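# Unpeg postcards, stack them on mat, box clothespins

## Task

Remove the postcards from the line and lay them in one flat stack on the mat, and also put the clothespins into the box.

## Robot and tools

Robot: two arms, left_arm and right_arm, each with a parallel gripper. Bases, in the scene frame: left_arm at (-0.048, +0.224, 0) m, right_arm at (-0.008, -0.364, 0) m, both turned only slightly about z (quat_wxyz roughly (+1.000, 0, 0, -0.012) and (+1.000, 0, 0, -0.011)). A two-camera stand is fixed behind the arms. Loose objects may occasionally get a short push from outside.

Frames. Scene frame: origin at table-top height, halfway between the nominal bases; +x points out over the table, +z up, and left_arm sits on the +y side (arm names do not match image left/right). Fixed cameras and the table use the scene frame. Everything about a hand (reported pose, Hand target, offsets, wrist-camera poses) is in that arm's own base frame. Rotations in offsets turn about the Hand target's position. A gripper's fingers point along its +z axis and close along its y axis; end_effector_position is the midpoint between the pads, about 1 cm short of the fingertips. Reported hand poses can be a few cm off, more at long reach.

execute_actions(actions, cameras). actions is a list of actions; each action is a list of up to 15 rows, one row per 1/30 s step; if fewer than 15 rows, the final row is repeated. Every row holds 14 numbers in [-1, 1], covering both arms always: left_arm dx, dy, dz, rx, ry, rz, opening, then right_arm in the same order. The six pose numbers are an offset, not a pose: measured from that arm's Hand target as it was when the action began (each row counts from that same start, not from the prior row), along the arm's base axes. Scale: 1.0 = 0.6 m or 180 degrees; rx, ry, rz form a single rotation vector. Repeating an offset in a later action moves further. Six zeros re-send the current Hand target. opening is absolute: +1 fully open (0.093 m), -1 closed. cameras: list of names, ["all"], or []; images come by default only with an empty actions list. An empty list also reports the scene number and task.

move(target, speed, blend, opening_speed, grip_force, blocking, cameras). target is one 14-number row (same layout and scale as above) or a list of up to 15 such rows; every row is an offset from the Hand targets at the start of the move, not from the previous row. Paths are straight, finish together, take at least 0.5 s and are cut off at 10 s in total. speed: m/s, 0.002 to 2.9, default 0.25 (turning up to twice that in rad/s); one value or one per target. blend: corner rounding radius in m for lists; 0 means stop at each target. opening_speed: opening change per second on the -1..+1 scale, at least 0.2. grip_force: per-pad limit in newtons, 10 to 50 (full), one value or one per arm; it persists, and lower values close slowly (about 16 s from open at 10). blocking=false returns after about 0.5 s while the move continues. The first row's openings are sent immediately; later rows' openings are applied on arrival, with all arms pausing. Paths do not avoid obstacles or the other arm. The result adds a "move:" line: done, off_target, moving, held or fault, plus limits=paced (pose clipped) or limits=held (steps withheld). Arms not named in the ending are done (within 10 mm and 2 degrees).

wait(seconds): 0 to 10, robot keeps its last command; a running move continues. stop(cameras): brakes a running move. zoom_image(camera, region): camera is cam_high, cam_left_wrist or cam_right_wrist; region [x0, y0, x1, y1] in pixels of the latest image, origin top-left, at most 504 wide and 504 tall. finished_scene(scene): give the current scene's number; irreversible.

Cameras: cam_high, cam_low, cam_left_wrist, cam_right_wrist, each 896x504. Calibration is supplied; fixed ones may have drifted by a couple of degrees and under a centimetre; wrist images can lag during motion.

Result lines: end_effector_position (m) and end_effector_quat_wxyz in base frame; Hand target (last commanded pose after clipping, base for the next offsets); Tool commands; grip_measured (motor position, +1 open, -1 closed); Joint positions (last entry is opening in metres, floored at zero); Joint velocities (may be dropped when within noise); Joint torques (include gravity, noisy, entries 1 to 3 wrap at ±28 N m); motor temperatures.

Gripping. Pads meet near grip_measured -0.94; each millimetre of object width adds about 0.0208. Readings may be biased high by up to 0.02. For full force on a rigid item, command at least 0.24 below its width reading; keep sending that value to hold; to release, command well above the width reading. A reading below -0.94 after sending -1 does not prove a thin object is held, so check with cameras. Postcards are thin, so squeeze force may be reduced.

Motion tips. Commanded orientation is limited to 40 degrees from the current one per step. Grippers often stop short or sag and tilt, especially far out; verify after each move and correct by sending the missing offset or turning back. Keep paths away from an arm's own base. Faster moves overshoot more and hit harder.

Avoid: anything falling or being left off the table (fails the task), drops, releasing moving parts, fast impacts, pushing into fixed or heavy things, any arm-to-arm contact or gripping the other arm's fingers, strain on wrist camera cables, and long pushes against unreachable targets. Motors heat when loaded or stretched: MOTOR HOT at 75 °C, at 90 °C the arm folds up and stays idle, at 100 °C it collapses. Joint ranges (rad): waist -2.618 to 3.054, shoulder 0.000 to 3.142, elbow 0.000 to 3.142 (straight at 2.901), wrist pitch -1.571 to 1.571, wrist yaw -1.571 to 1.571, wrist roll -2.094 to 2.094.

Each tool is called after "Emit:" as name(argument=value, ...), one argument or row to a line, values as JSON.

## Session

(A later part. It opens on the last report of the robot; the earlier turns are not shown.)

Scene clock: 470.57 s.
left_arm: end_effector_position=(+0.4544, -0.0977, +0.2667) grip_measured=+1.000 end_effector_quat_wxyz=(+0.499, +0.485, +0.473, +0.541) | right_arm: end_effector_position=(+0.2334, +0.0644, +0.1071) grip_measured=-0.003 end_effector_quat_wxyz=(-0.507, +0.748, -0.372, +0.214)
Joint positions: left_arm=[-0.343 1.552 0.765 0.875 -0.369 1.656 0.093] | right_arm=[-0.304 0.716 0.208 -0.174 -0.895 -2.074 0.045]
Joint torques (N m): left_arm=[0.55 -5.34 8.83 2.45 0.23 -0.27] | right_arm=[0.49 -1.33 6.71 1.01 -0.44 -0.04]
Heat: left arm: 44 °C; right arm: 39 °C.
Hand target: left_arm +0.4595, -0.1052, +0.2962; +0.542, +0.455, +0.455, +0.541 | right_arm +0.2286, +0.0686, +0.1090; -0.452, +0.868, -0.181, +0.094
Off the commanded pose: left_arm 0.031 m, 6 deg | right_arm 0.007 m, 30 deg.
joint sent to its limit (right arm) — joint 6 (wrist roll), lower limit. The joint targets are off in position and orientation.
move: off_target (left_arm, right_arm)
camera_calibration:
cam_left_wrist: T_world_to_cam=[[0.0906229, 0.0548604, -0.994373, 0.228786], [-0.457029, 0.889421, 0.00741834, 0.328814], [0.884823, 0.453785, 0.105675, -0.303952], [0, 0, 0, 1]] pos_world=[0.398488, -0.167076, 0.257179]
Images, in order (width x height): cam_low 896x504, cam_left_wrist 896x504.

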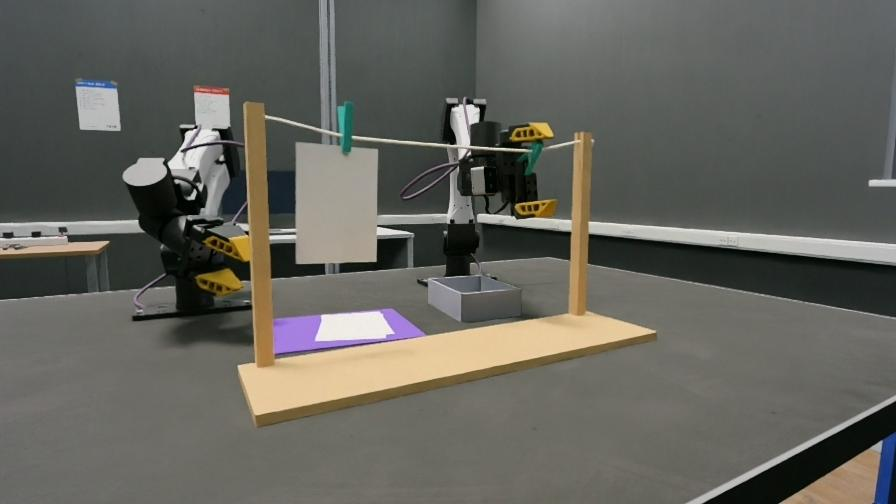

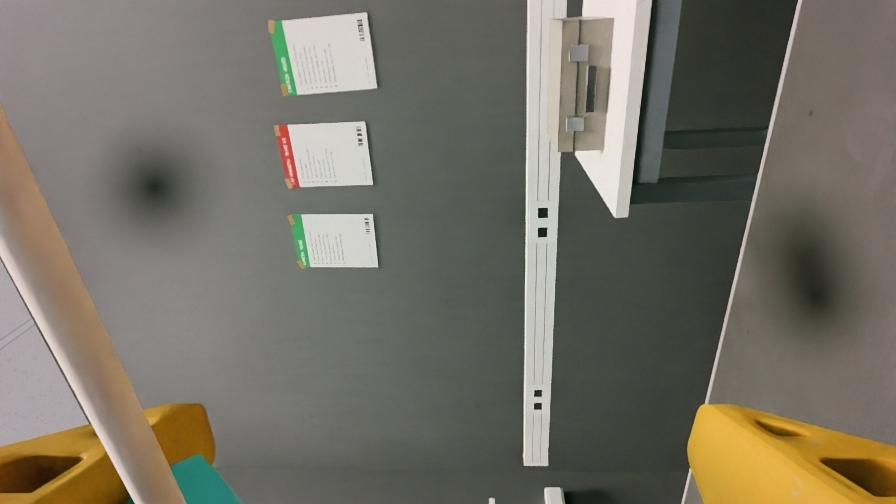

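Emit:
move(
  target=[0,-0.01,0.036,0,0,0,0.08,0,0,0,0,0,0,0],
  speed=0.03,
  opening_speed=1.2,
  cameras=["cam_low","cam_left_wrist"],
)

Emit:
zoom_image(
  camera="cam_low",
  region=[460, 100, 620, 240],
)

Scene clock: 474.87 s.
left_arm: end_effector_position=(+0.4584, -0.1083, +0.2963) grip_measured=+0.082 end_effector_quat_wxyz=(+0.524, +0.467, +0.459, +0.545) | right_arm: end_effector_position=(+0.2334, +0.0644, +0.1071) grip_measured=-0.003 end_effector_quat_wxyz=(-0.507, +0.748, -0.372, +0.214)
Joint positions: left_arm=[-0.361 1.552 0.831 0.875 -0.369 1.656 0.049] | right_arm=[-0.304 0.716 0.208 -0.174 -0.895 -2.074 0.045]
Joint torques (N m): left_arm=[-0.46 -7.86 8.8 1.57 0.04 -0.23] | right_arm=[0.47 -1.33 6.69 1.02 -0.44 -0.04]
Heat: left arm: 44 °C; right arm: 39 °C.
Hand target: left_arm +0.4595, -0.1112, +0.3178; +0.542, +0.455, +0.455, +0.541 | right_arm +0.2286, +0.0686, +0.1090; -0.452, +0.868, -0.181, +0.094
Off the commanded pose: left_arm 0.022 m, 3 deg | right_arm 0.007 m, 30 deg.
joint sent to its limit (right arm) — joint 6 (wrist roll), lower limit. The joint targets are off in position and orientation.
move: off_target (left_arm, right_arm)
camera_calibration:
cam_left_wrist: T_world_to_cam=[[0.152756, 0.0301124, -0.987805, 0.225383], [-0.439551, 0.897298, -0.0406198, 0.346925], [0.885133, 0.440396, 0.150304, -0.320752], [0, 0, 0, 1]] pos_world=[0.401971, -0.176824, 0.284937]
Images, in order (width x height): cam_low 896x504, cam_left_wrist 896x504.

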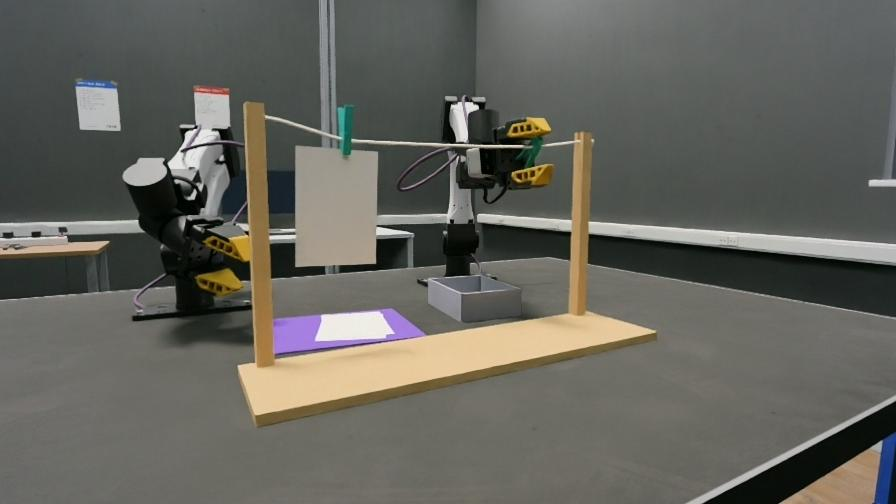

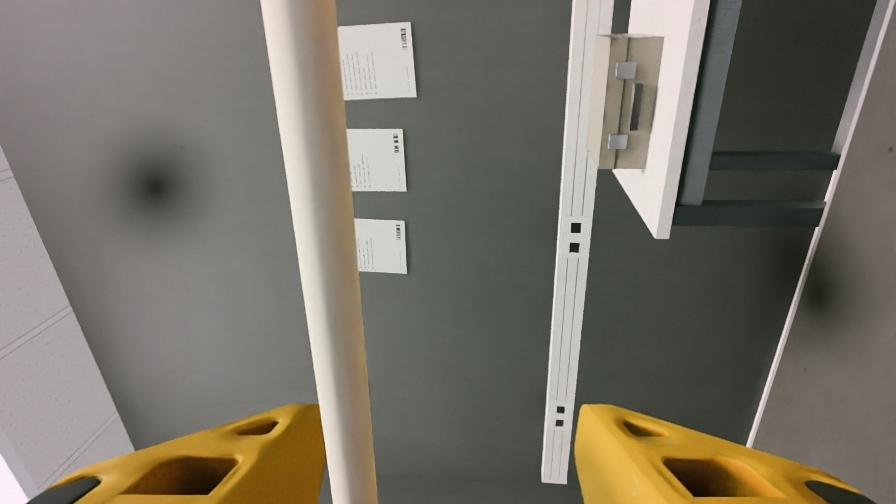

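Scaled by 3.150.

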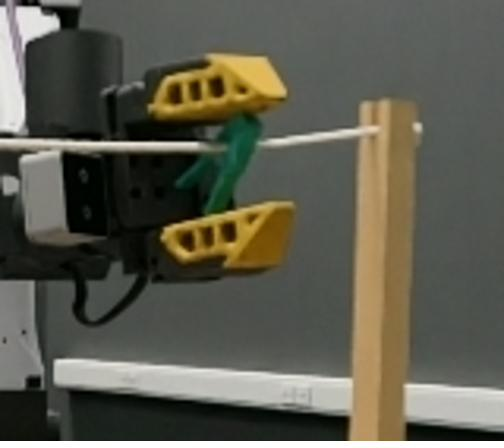

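Emit:
move(
  target=[-0.07,0,0.008,0,0,0,-0.02,0,0,0,0,0,0,0],
  speed=0.05,
  opening_speed=0.3,
  cameras=["cam_low","cam_left_wrist"],
)

Emit:
zoom_image(
  camera="cam_low",
  region=[460, 100, 620, 240],
)

Scene clock: 477.70 s.
left_arm: end_effector_position=(+0.4223, -0.1111, +0.3316) grip_measured=-0.018 end_effector_quat_wxyz=(+0.553, +0.441, +0.445, +0.550) | right_arm: end_effector_position=(+0.2334, +0.0644, +0.1071) grip_measured=-0.003 end_effector_quat_wxyz=(-0.507, +0.748, -0.372, +0.214)
Joint positions: left_arm=[-0.407 1.402 0.772 0.867 -0.398 1.656 0.044] | right_arm=[-0.304 0.716 0.208 -0.174 -0.895 -2.074 0.045]
Joint torques (N m): left_arm=[-0.54 -7.76 4.56 1.26 -0.16 -0.18] | right_arm=[0.49 -1.35 6.69 1.02 -0.44 -0.04]
Heat: left arm: 44 °C; right arm: 39 °C.
Hand target: left_arm +0.4175, -0.1112, +0.3226; +0.542, +0.455, +0.455, +0.541 | right_arm +0.2286, +0.0686, +0.1090; -0.452, +0.868, -0.181, +0.094
Off the commanded pose: left_arm 0.010 m, 3 deg | right_arm 0.007 m, 30 deg.
joint sent to its limit (right arm) — joint 6 (wrist roll), lower limit. The joint targets are off in position and orientation.
move: off_target (left_arm, right_arm)
camera_calibration:
cam_left_wrist: T_world_to_cam=[[0.226265, -0.00886331, -0.974025, 0.225922], [-0.418462, 0.902096, -0.105417, 0.348092], [0.879598, 0.431445, 0.200404, -0.308107], [0, 0, 0, 1]] pos_world=[0.365556, -0.179079, 0.318494]
Images, in order (width x height): cam_low 896x504, cam_left_wrist 896x504.

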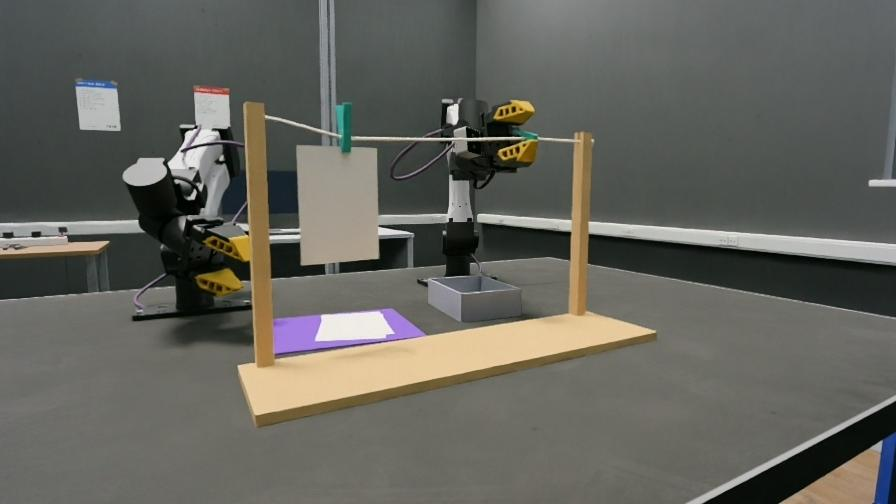

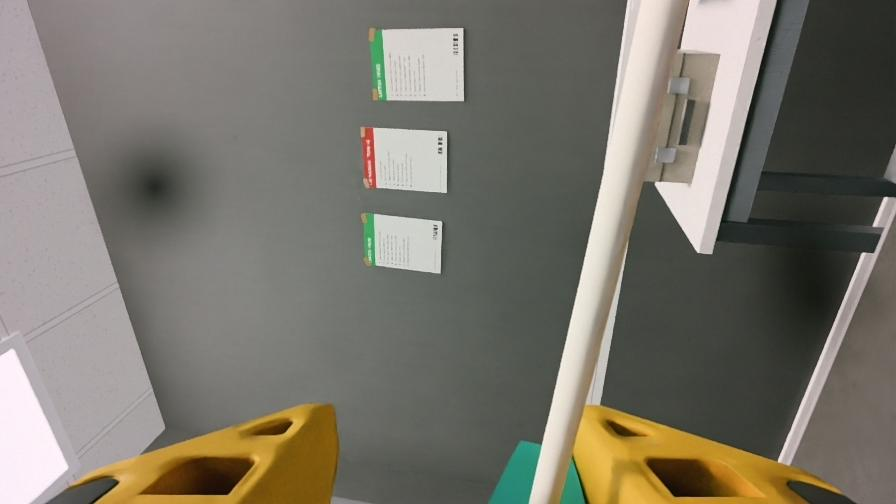

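Scaled by 3.150.

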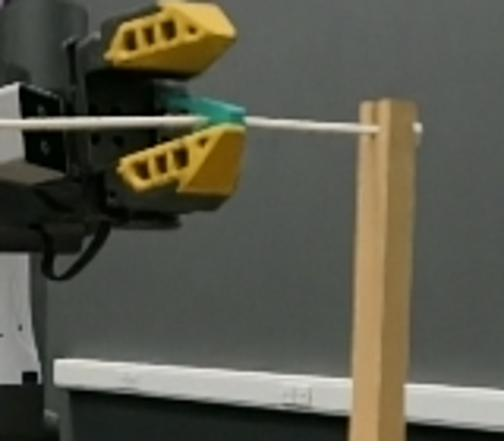

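Emit:
move(
  target=[
    [-0.045,0,0.005,0,0,0,-0.05,0,0,0,0,0,0,0],
    [-0.045,0,-0.02,0,0,0,-1,0,0,0,0,0,0,0],
  ],
  speed=0.04,
  blend=[0.008,0],
  opening_speed=1.2,
  cameras=["cam_low","cam_left_wrist"],
)

Emit:
zoom_image(
  camera="cam_low",
  region=[460, 100, 620, 240],
)

Scene clock: 482.23 s.
left_arm: end_effector_position=(+0.3937, -0.1125, +0.3147) grip_measured=-0.734 end_effector_quat_wxyz=(+0.545, +0.453, +0.451, +0.541) | right_arm: end_effector_position=(+0.2334, +0.0644, +0.1071) grip_measured=-0.003 end_effector_quat_wxyz=(-0.507, +0.748, -0.372, +0.214)
Joint positions: left_arm=[-0.455 1.299 0.658 0.843 -0.441 1.656 0.01] | right_arm=[-0.304 0.716 0.208 -0.174 -0.895 -2.074 0.045]
Joint torques (N m): left_arm=[-0.5 -5.29 4.44 1.79 -0.17 -0.05] | right_arm=[0.49 -1.36 6.72 1.01 -0.44 -0.05]
Heat: left arm: 44 °C; right arm: 39 °C.
Hand target: left_arm +0.3905, -0.1112, +0.3106; +0.542, +0.455, +0.455, +0.541 | right_arm +0.2286, +0.0686, +0.1090; -0.452, +0.868, -0.181, +0.094
Off the commanded pose: left_arm 0.005 m, 1 deg | right_arm 0.007 m, 30 deg.
joint sent to its limit (right arm) — joint 6 (wrist roll), lower limit. The joint targets are off in position and orientation.
move: off_target (right_arm); blend cut to 0.0075 m at target 1
camera_calibration:
cam_left_wrist: T_world_to_cam=[[0.191057, -0.00387245, -0.981571, 0.232732], [-0.416712, 0.905086, -0.0846812, 0.328747], [0.888734, 0.425211, 0.171309, -0.274118], [0, 0, 0, 1]] pos_world=[0.336145, -0.180085, 0.303241]
Images, in order (width x height): cam_low 896x504, cam_left_wrist 896x504.

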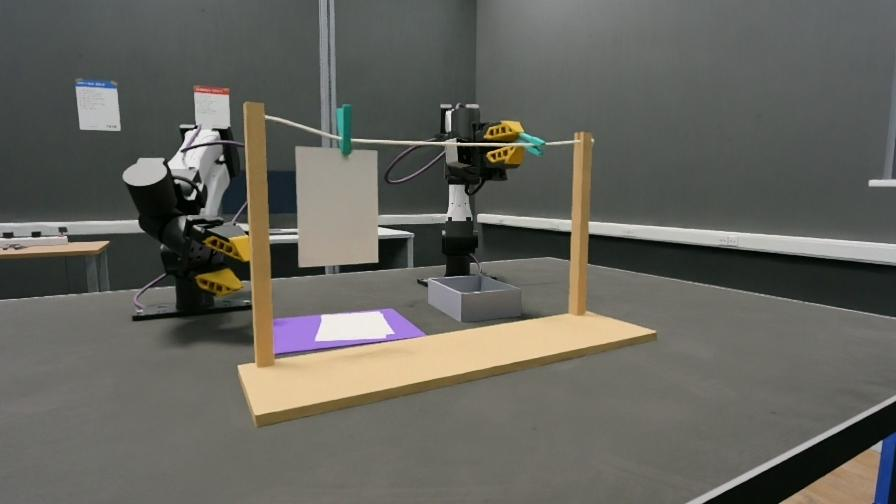

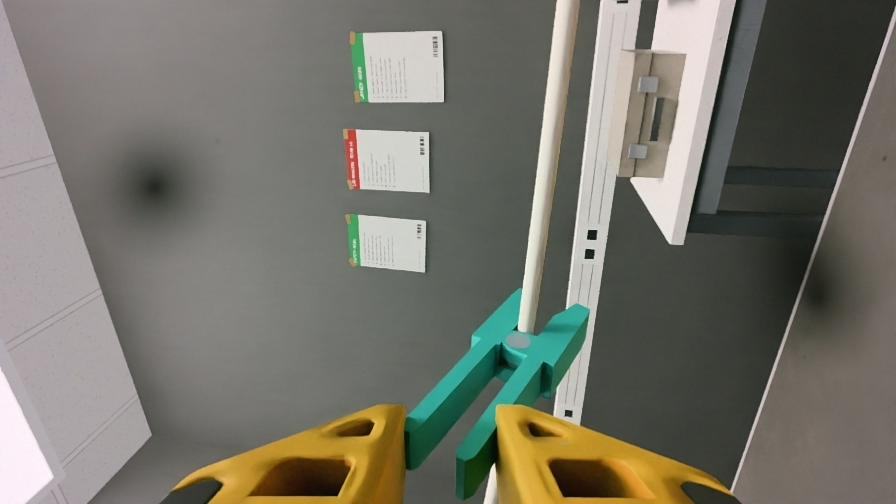

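Scaled by 3.150.

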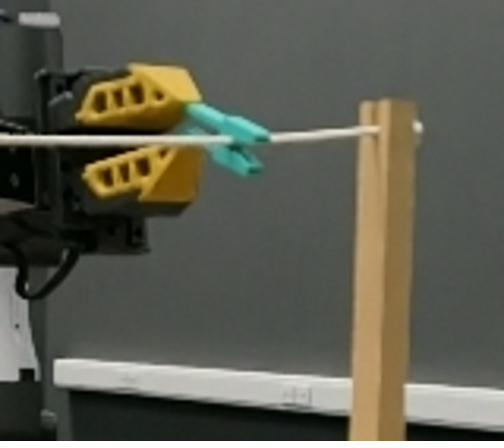

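Emit:
move(
  target=[
    [-0.07,0,0.04,0,0,0,-1,0,0,0,0,0,0,0],
    [-0.15,0,0.03,0,0,0,-1,0,0,0,0,0,0,0],
  ],
  speed=0.07,
  blend=[0.01,0],
  cameras=["cam_low","cam_left_wrist"],
)

Scene clock: 485.70 s.
left_arm: end_effector_position=(+0.3013, -0.1134, +0.3429) grip_measured=-0.743 end_effector_quat_wxyz=(+0.563, +0.435, +0.449, +0.540) | right_arm: end_effector_position=(+0.2334, +0.0644, +0.1071) grip_measured=-0.003 end_effector_quat_wxyz=(-0.507, +0.748, -0.372, +0.214)
Joint positions: left_arm=[-0.688 0.902 0.523 0.659 -0.663 1.71 0.01] | right_arm=[-0.304 0.716 0.208 -0.174 -0.895 -2.074 0.045]
Joint torques (N m): left_arm=[-0.47 -2.88 4.68 1.18 -0.16 -0.02] | right_arm=[0.46 -1.33 6.68 1.01 -0.45 -0.04]
Heat: left arm: 44 °C; right arm: 39 °C.
Hand target: left_arm +0.3005, -0.1112, +0.3286; +0.542, +0.455, +0.455, +0.541 | right_arm +0.2286, +0.0686, +0.1090; -0.452, +0.868, -0.181, +0.094
Off the commanded pose: left_arm 0.014 m, 3 deg | right_arm 0.007 m, 30 deg.
joint sent to its limit (right arm) — joint 6 (wrist roll), lower limit. The joint targets are off in position and orientation.
move: off_target (left_arm, right_arm)
camera_calibration:
cam_left_wrist: T_world_to_cam=[[0.227202, -0.038438, -0.973089, 0.260293], [-0.407142, 0.903955, -0.130769, 0.306202], [0.884655, 0.425896, 0.189731, -0.201383], [0, 0, 0, 1]] pos_world=[0.243683, -0.181019, 0.331539]
Images, in order (width x height): cam_low 896x504, cam_left_wrist 896x504.

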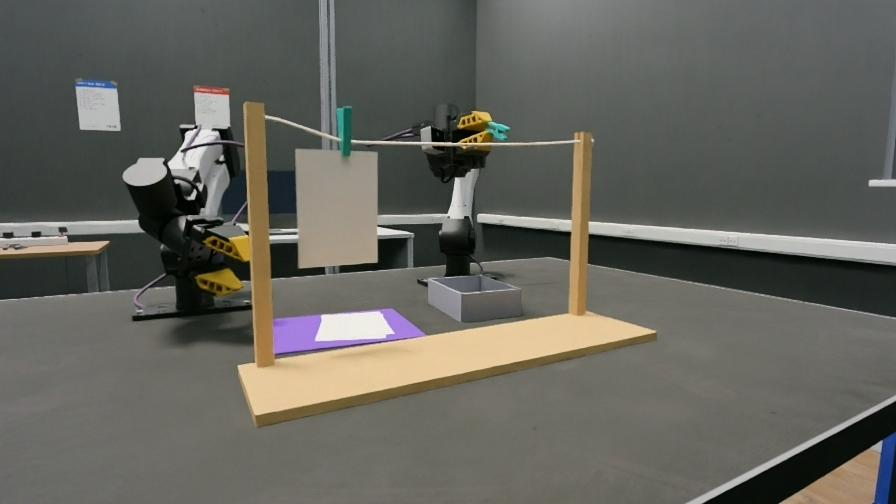

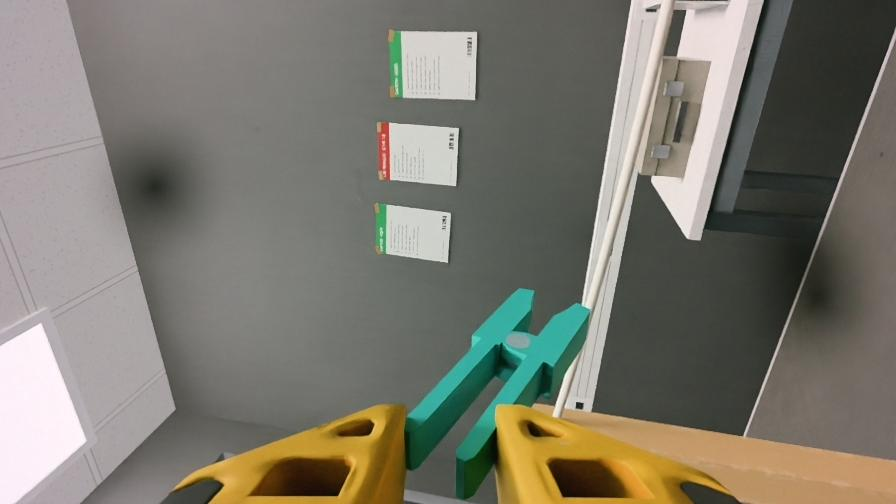

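Emit:
move(
  target=[
    [-0.042,-0.01,-0.25,0,0.444,0,-1,0,0,0.03,0.2,0.12,0.014,0],
    [-0.042,-0.01,-0.4,0,0.444,0,-1,0,0.1,0.08,0.434,0.259,0.031,0],
  ],
  speed=0.2,
  cameras=["all"],
)

Scene clock: 494.70 s.
left_arm: end_effector_position=(+0.2709, -0.1113, +0.0920) grip_measured=-0.743 end_effector_quat_wxyz=(+0.108, +0.699, +0.695, +0.128) | right_arm: end_effector_position=(+0.2244, +0.1293, +0.1415) grip_measured=-0.003 end_effector_quat_wxyz=(+0.629, -0.573, +0.432, +0.299)
Joint positions: left_arm=[-0.493 1.408 0.96 -0.838 -0.18 1.109 0.01] | right_arm=[-0.185 1.343 0.406 -0.065 -1.536 -1.483 0.045]
Joint torques (N m): left_arm=[0.73 -3.96 4.07 1.22 0.11 -0.06] | right_arm=[0.31 -2.5 7.88 0.84 -1.16 0.75]
Heat: left arm: 43 °C; right arm: 40 °C.
Hand target: left_arm +0.2753, -0.1172, +0.0886; +0.123, +0.696, +0.697, +0.123 | right_arm +0.2286, +0.1286, +0.1570; +0.786, -0.373, +0.312, +0.382
Off the commanded pose: left_arm 0.008 m, 2 deg | right_arm 0.016 m, 34 deg.
joint sent to its limit (right arm) — joint 5 (wrist yaw), lower limit. The joint targets are off in position and orientation.
move: off_target (right_arm)
camera_calibration:
cam_left_wrist: T_world_to_cam=[[-0.941326, 0.00869741, -0.337386, 0.286522], [-0.146109, 0.890631, 0.430613, 0.135359], [0.304231, 0.454643, -0.837104, 0.12707], [0, 0, 0, 1]] pos_world=[0.250829, -0.180819, 0.144752]
cam_right_wrist: T_world_to_cam=[[0.872251, -0.148258, 0.466045, -0.242196], [0.336888, -0.508644, -0.79233, 0.142964], [0.35452, 0.848116, -0.393719, -0.0494584], [0, 0, 0, 1]] pos_world=[0.180627, 0.0787567, 0.206677]

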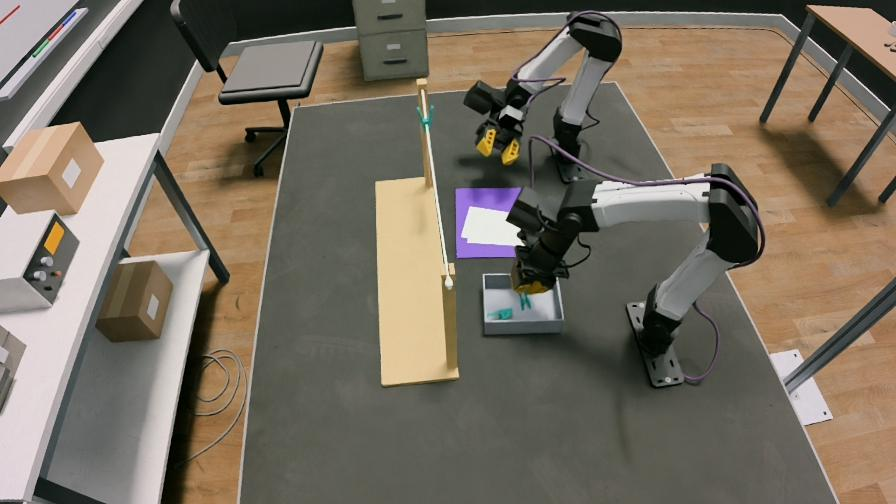

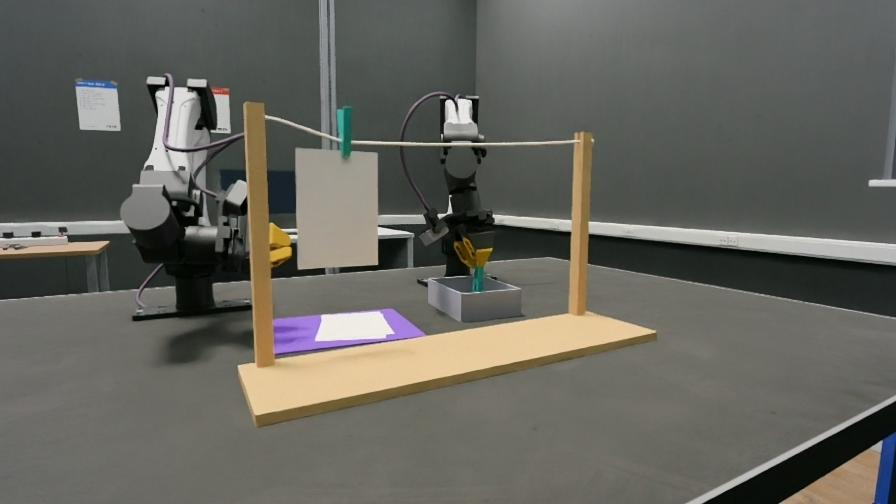

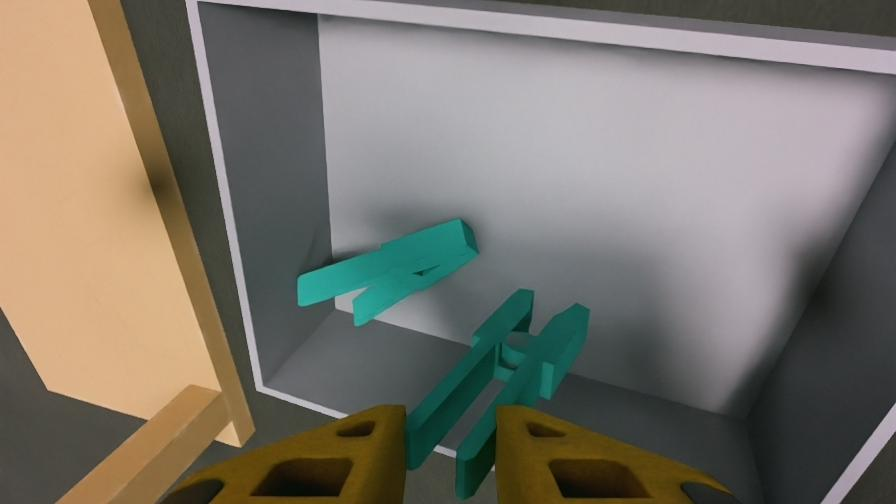

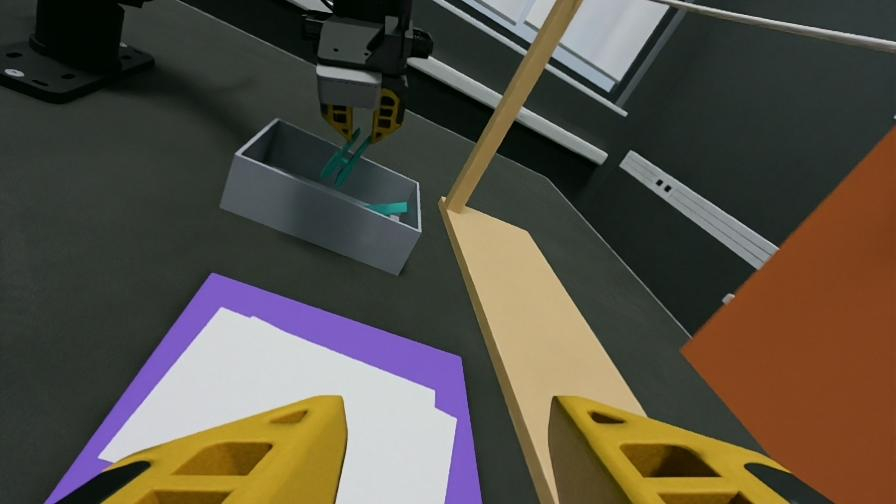

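Emit:
move(
  target=[
    [0,-0.015,-0.03,0,0,0,-1,0.03,0,0.3,-0.22,0.06,0.067,1],
    [0,-0.015,-0.03,0,0,0,0.2,0.036,0,0.338,-0.448,0.123,0.134,1],
    [0,-0.01,0.17,0,0,0,0.5,0.1,0,0.36,-0.448,0.123,0.134,1],
    [-0.009,-0.055,0.22,-0.5,-0.016,0.015,1,0.2,0,0.37,-0.448,0.123,0.134,1],
    [0.14,-0.213,0.144,-0.5,-0.016,0.015,1,0.22,0,0.388,-0.448,0.123,0.134,1],
  ],
  speed=0.2,
  opening_speed=2.5,
  blend=[0,0,0.03,0.03,0],
  cameras=["all"],
)

Scene clock: 509.93 s.
left_arm: end_effector_position=(+0.2712, -0.1211, +0.1892) grip_measured=+0.499 end_effector_quat_wxyz=(+0.166, +0.678, +0.714, +0.058) | right_arm: end_effector_position=(+0.2972, +0.1317, +0.3634) grip_measured=+1.000 end_effector_quat_wxyz=(-0.417, +0.680, -0.583, -0.156)
Joint positions: left_arm=[-0.419 1.361 1.299 -1.156 0.001 1.099 0.069] | right_arm=[0.023 1.569 1.986 -1.54 -0.836 -1.499 0.093]
Joint torques (N m): left_arm=[0.72 -6.34 4.14 1.37 0.23 0.04] | right_arm=[-0.8 -4.52 8.2 0.66 -0.58 0.21]
Heat: left arm: 43 °C; right arm: 41 °C.
Hand target: left_arm +0.2746, -0.1267, +0.1943; +0.195, +0.677, +0.707, +0.055 (not the last commanded pose) | right_arm +0.2963, +0.1290, +0.3733; -0.396, +0.686, -0.584, -0.175 (not the last commanded pose)
Tool commands: left_gripper/opening=+0.5 right_gripper/opening=+1.0
Off the commanded pose: left_arm 0.153 m, 81 deg | right_arm 0.069 m, 31 deg.
joint sent to its limit (right arm) — joint 4 (wrist pitch), lower limit.
move: off_target (left_arm, right_arm; path cut at 10 s); path passed 3 of 5 targets; target 4's new opening was not sent; blend cut to 0 m at target 3; target 3's new opening was sent with left_arm's hand 0.014 m and 1 deg from that target
camera_calibration:
cam_left_wrist: T_world_to_cam=[[-0.945216, -0.0769082, -0.317256, 0.306582], [-0.164539, 0.951614, 0.259533, 0.147042], [0.281945, 0.297516, -0.912136, 0.213982], [0, 0, 0, 1]] pos_world=[0.253649, -0.180012, 0.254284]
cam_right_wrist: T_world_to_cam=[[0.926049, -0.011713, 0.377222, -0.410404], [0.146585, -0.909882, -0.388107, 0.257944], [0.347773, 0.414702, -0.840878, 0.231721], [0, 0, 0, 1]] pos_world=[0.261657, 0.133797, 0.449773]

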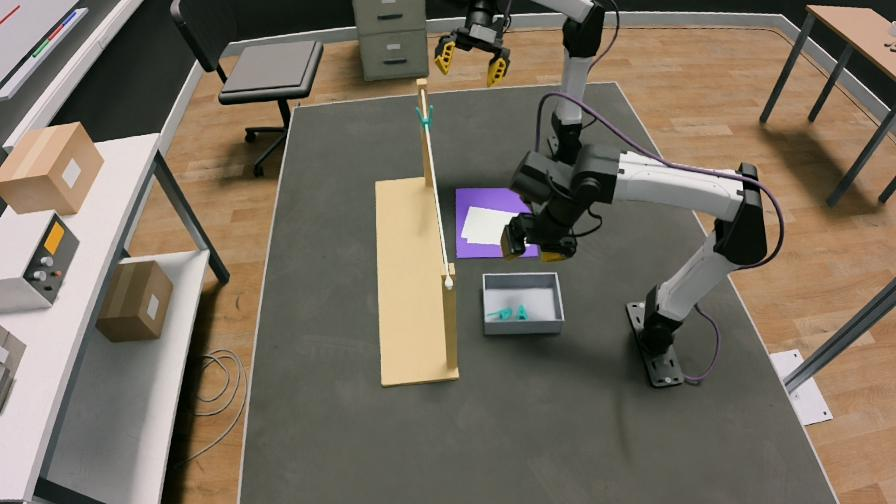

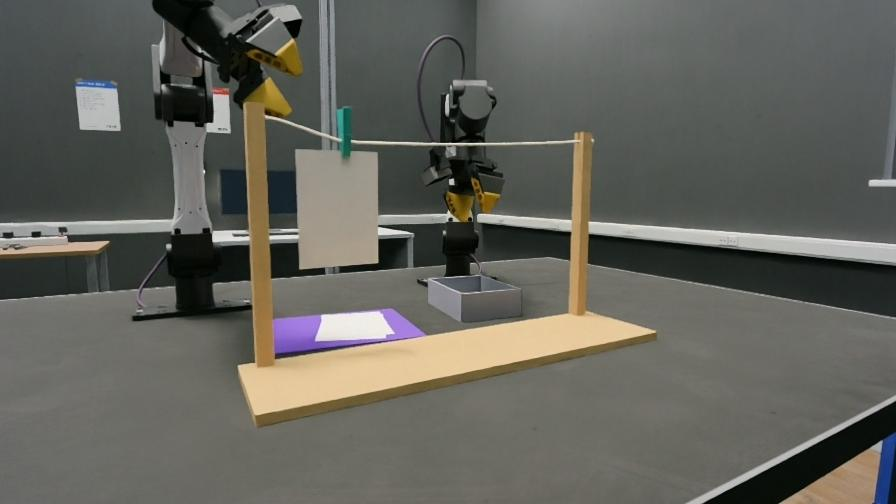

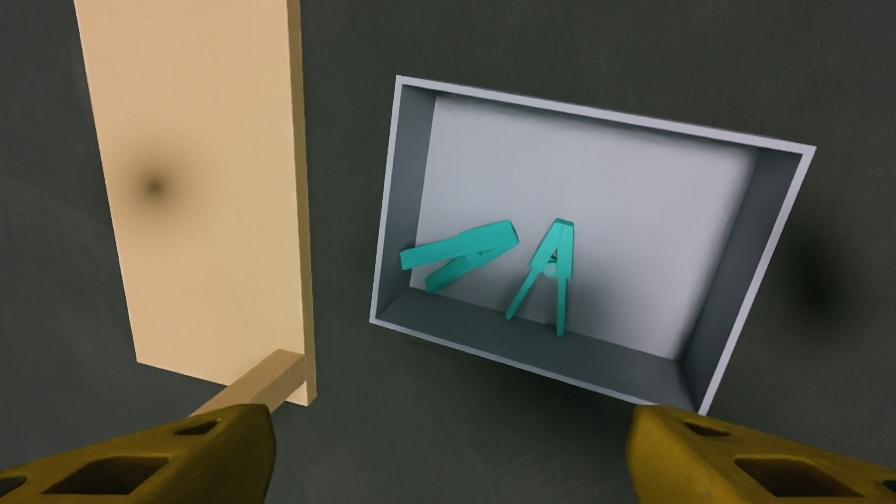

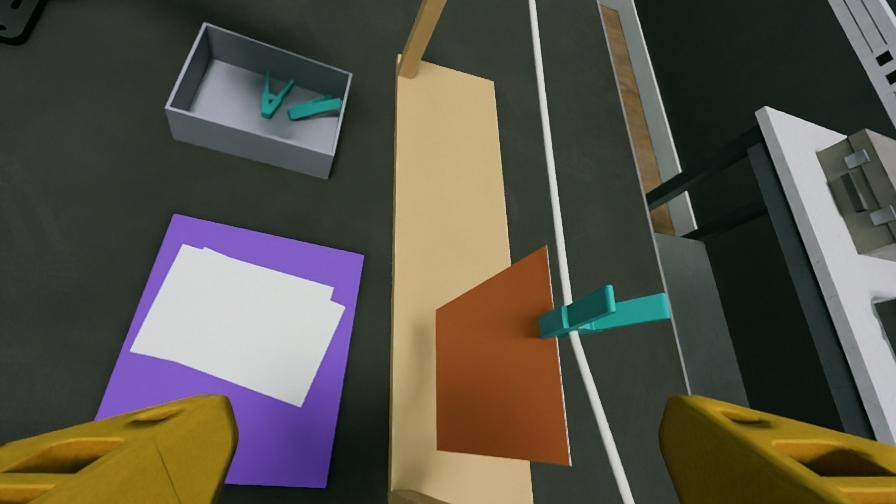

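Emit:
move(
  target=[
    [-0.008,-0.055,0.076,-0.436,-0.014,0.013,1,0,0,0,0,0,0,1],
    [0.142,-0.197,-0.032,-0.436,-0.014,0.013,1,0,0,0,0,0,0,1],
  ],
  speed=0.25,
  blend=[0.03,0],
  cameras=["all"],
)

Scene clock: 516.53 s.
left_arm: end_effector_position=(+0.3509, -0.2397, +0.1562) grip_measured=+1.000 end_effector_quat_wxyz=(+0.562, +0.380, +0.618, -0.397) | right_arm: end_effector_position=(+0.2972, +0.1317, +0.3634) grip_measured=+1.000 end_effector_quat_wxyz=(-0.417, +0.680, -0.583, -0.156)
Joint positions: left_arm=[-0.291 1.766 0.603 1.079 0.874 0 0.093] | right_arm=[0.023 1.569 1.986 -1.54 -0.836 -1.499 0.093]
Joint torques (N m): left_arm=[-0.55 -5.7 6.84 2.34 -0.21 -0.16] | right_arm=[-0.81 -4.52 8.2 0.65 -0.57 0.21]
Heat: left arm: 43 °C; right arm: 41 °C.
Hand target: left_arm +0.3598, -0.2449, +0.1751; +0.593, +0.386, +0.591, -0.387 | right_arm +0.2963, +0.1290, +0.3733; -0.396, +0.686, -0.584, -0.175
Off the commanded pose: left_arm 0.022 m, 5 deg | right_arm 0.010 m, 3 deg.
joint sent to its limit (right arm) — joint 4 (wrist pitch), lower limit. The joint targets are off in position and orientation.
move: off_target (left_arm, right_arm)
camera_calibration:
cam_left_wrist: T_world_to_cam=[[-0.911853, -0.405303, 0.0652229, 0.212101], [-0.24687, 0.414448, -0.87595, 0.359049], [0.327994, -0.814839, -0.477972, -0.153821], [0, 0, 0, 1]] pos_world=[0.332495, -0.188181, 0.227153]
cam_right_wrist: T_world_to_cam=[[0.926049, -0.011713, 0.377222, -0.410404], [0.146585, -0.909882, -0.388107, 0.257944], [0.347773, 0.414702, -0.840878, 0.231721], [0, 0, 0, 1]] pos_world=[0.261657, 0.133797, 0.449773]

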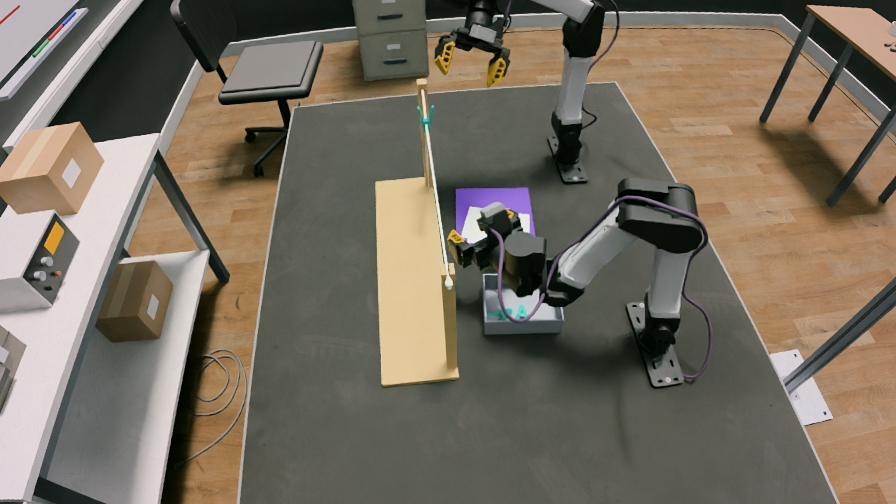

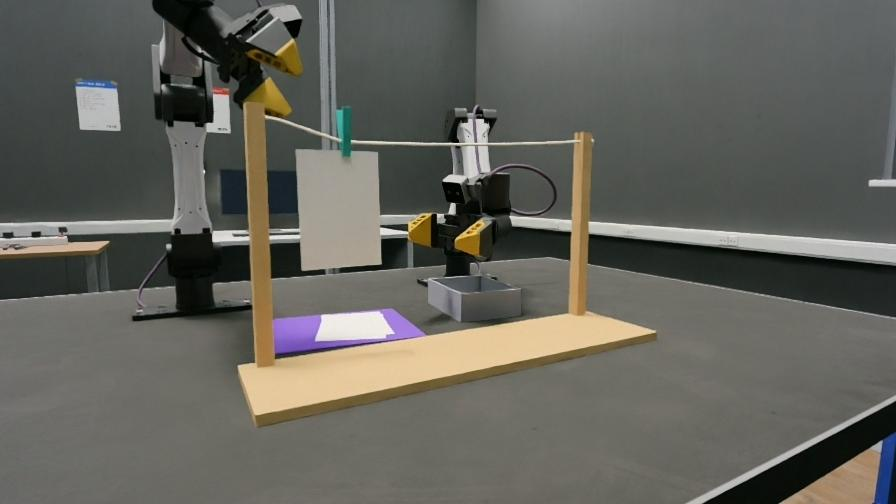

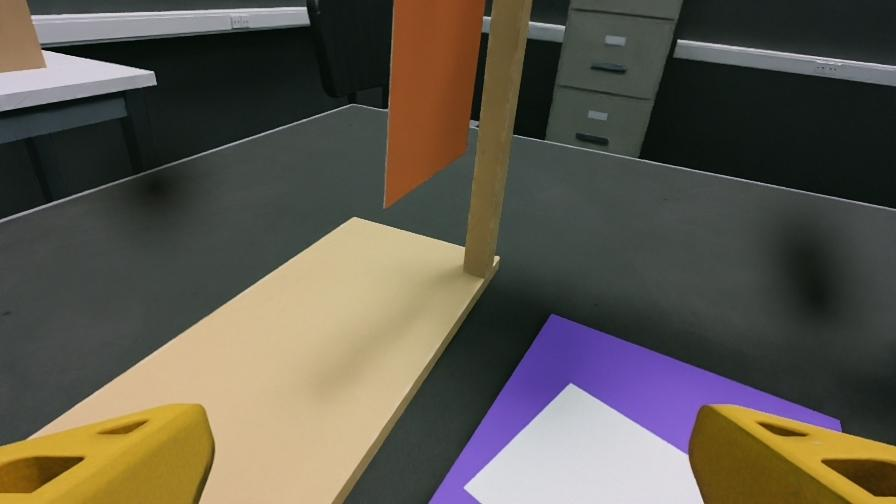

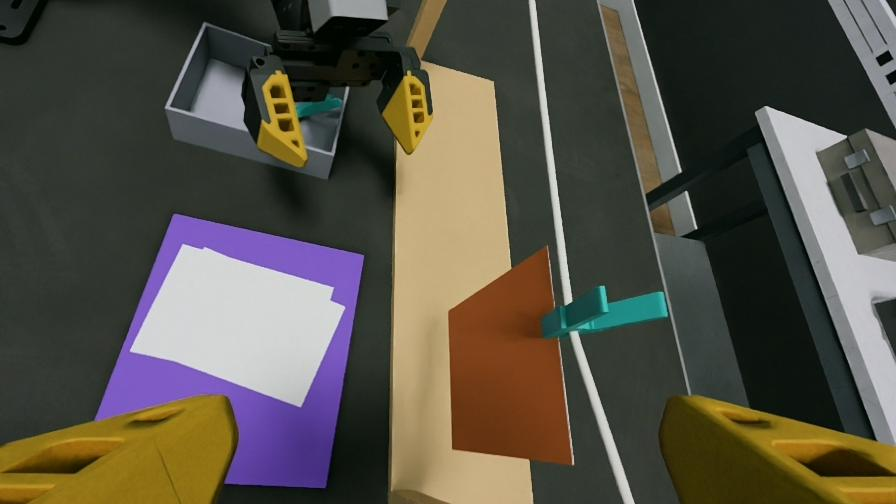

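Emit:
move(
  target=[0.117,-0.178,0.017,0,0,0,1,0.12,0,0.025,-0.06,0.02,0.02,1],
  speed=0.15,
  cameras=["cam_low","cam_left_wrist","cam_right_wrist"],
)

Scene clock: 520.27 s.
left_arm: end_effector_position=(+0.4189, -0.3475, +0.1887) grip_measured=+1.000 end_effector_quat_wxyz=(+0.600, +0.395, +0.574, -0.393) | right_arm: end_effector_position=(+0.3703, +0.1273, +0.3832) grip_measured=+1.000 end_effector_quat_wxyz=(-0.430, +0.677, -0.590, -0.094)
Joint positions: left_arm=[-0.495 2.046 1.081 1.002 0.688 -0.002 0.093] | right_arm=[0.035 1.835 2.39 -1.543 -0.746 -1.439 0.093]
Joint torques (N m): left_arm=[-0.32 -8.53 7.9 1.23 -0.3 -0.15] | right_arm=[0.39 -6.61 7.69 0.92 -0.18 0.22]
Heat: left arm: 43 °C; right arm: 41 °C.
Hand target: left_arm +0.4300, -0.3517, +0.1853; +0.593, +0.386, +0.591, -0.387 | right_arm +0.3683, +0.1290, +0.3883; -0.306, +0.733, -0.589, -0.153
Off the commanded pose: left_arm 0.012 m, 2 deg | right_arm 0.006 m, 17 deg.
joint sent to its limit (right arm) — joint 4 (wrist pitch), lower limit. The joint targets are off in position and orientation.
move: off_target (left_arm, right_arm)
camera_calibration:
cam_left_wrist: T_world_to_cam=[[-0.921532, -0.387769, -0.0203443, 0.254596], [-0.139535, 0.379587, -0.914573, 0.399167], [0.362366, -0.839969, -0.403909, -0.285573], [0, 0, 0, 1]] pos_world=[0.393798, -0.292667, 0.254901]
cam_right_wrist: T_world_to_cam=[[0.885029, -0.0509635, 0.462738, -0.498213], [0.115714, -0.938713, -0.324698, 0.241571], [0.450926, 0.340912, -0.824891, 0.189774], [0, 0, 0, 1]] pos_world=[0.327406, 0.136679, 0.465523]
Images, in order (width x height): cam_low 896x504, cam_left_wrist 896x504, cam_right_wrist 896x504.

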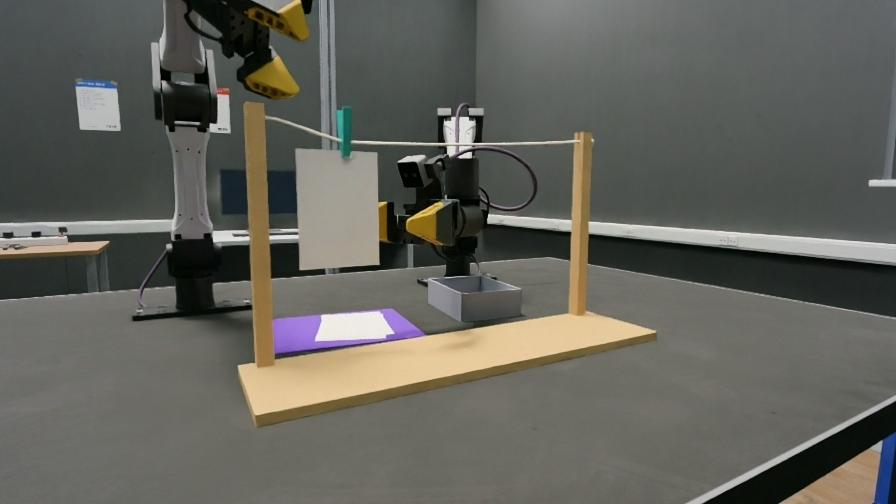

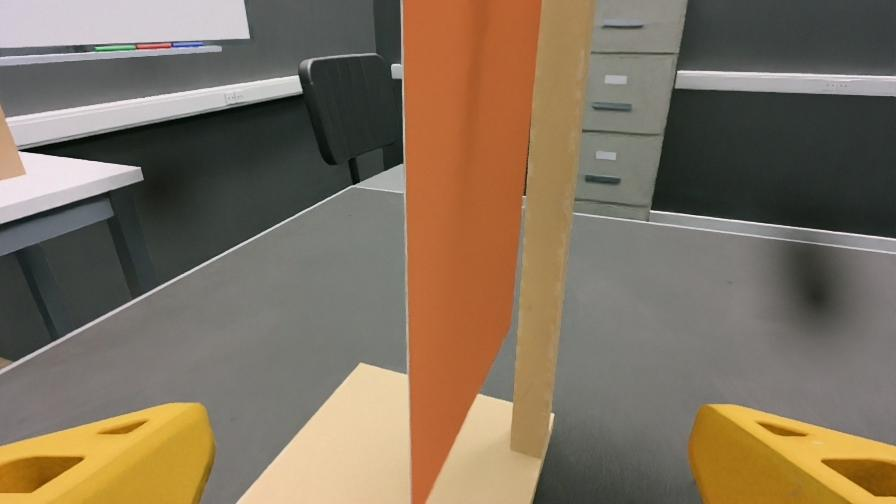

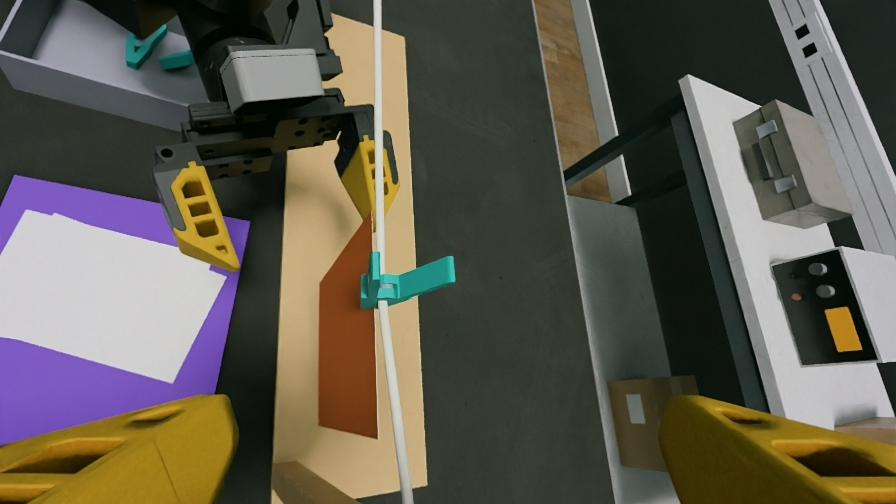

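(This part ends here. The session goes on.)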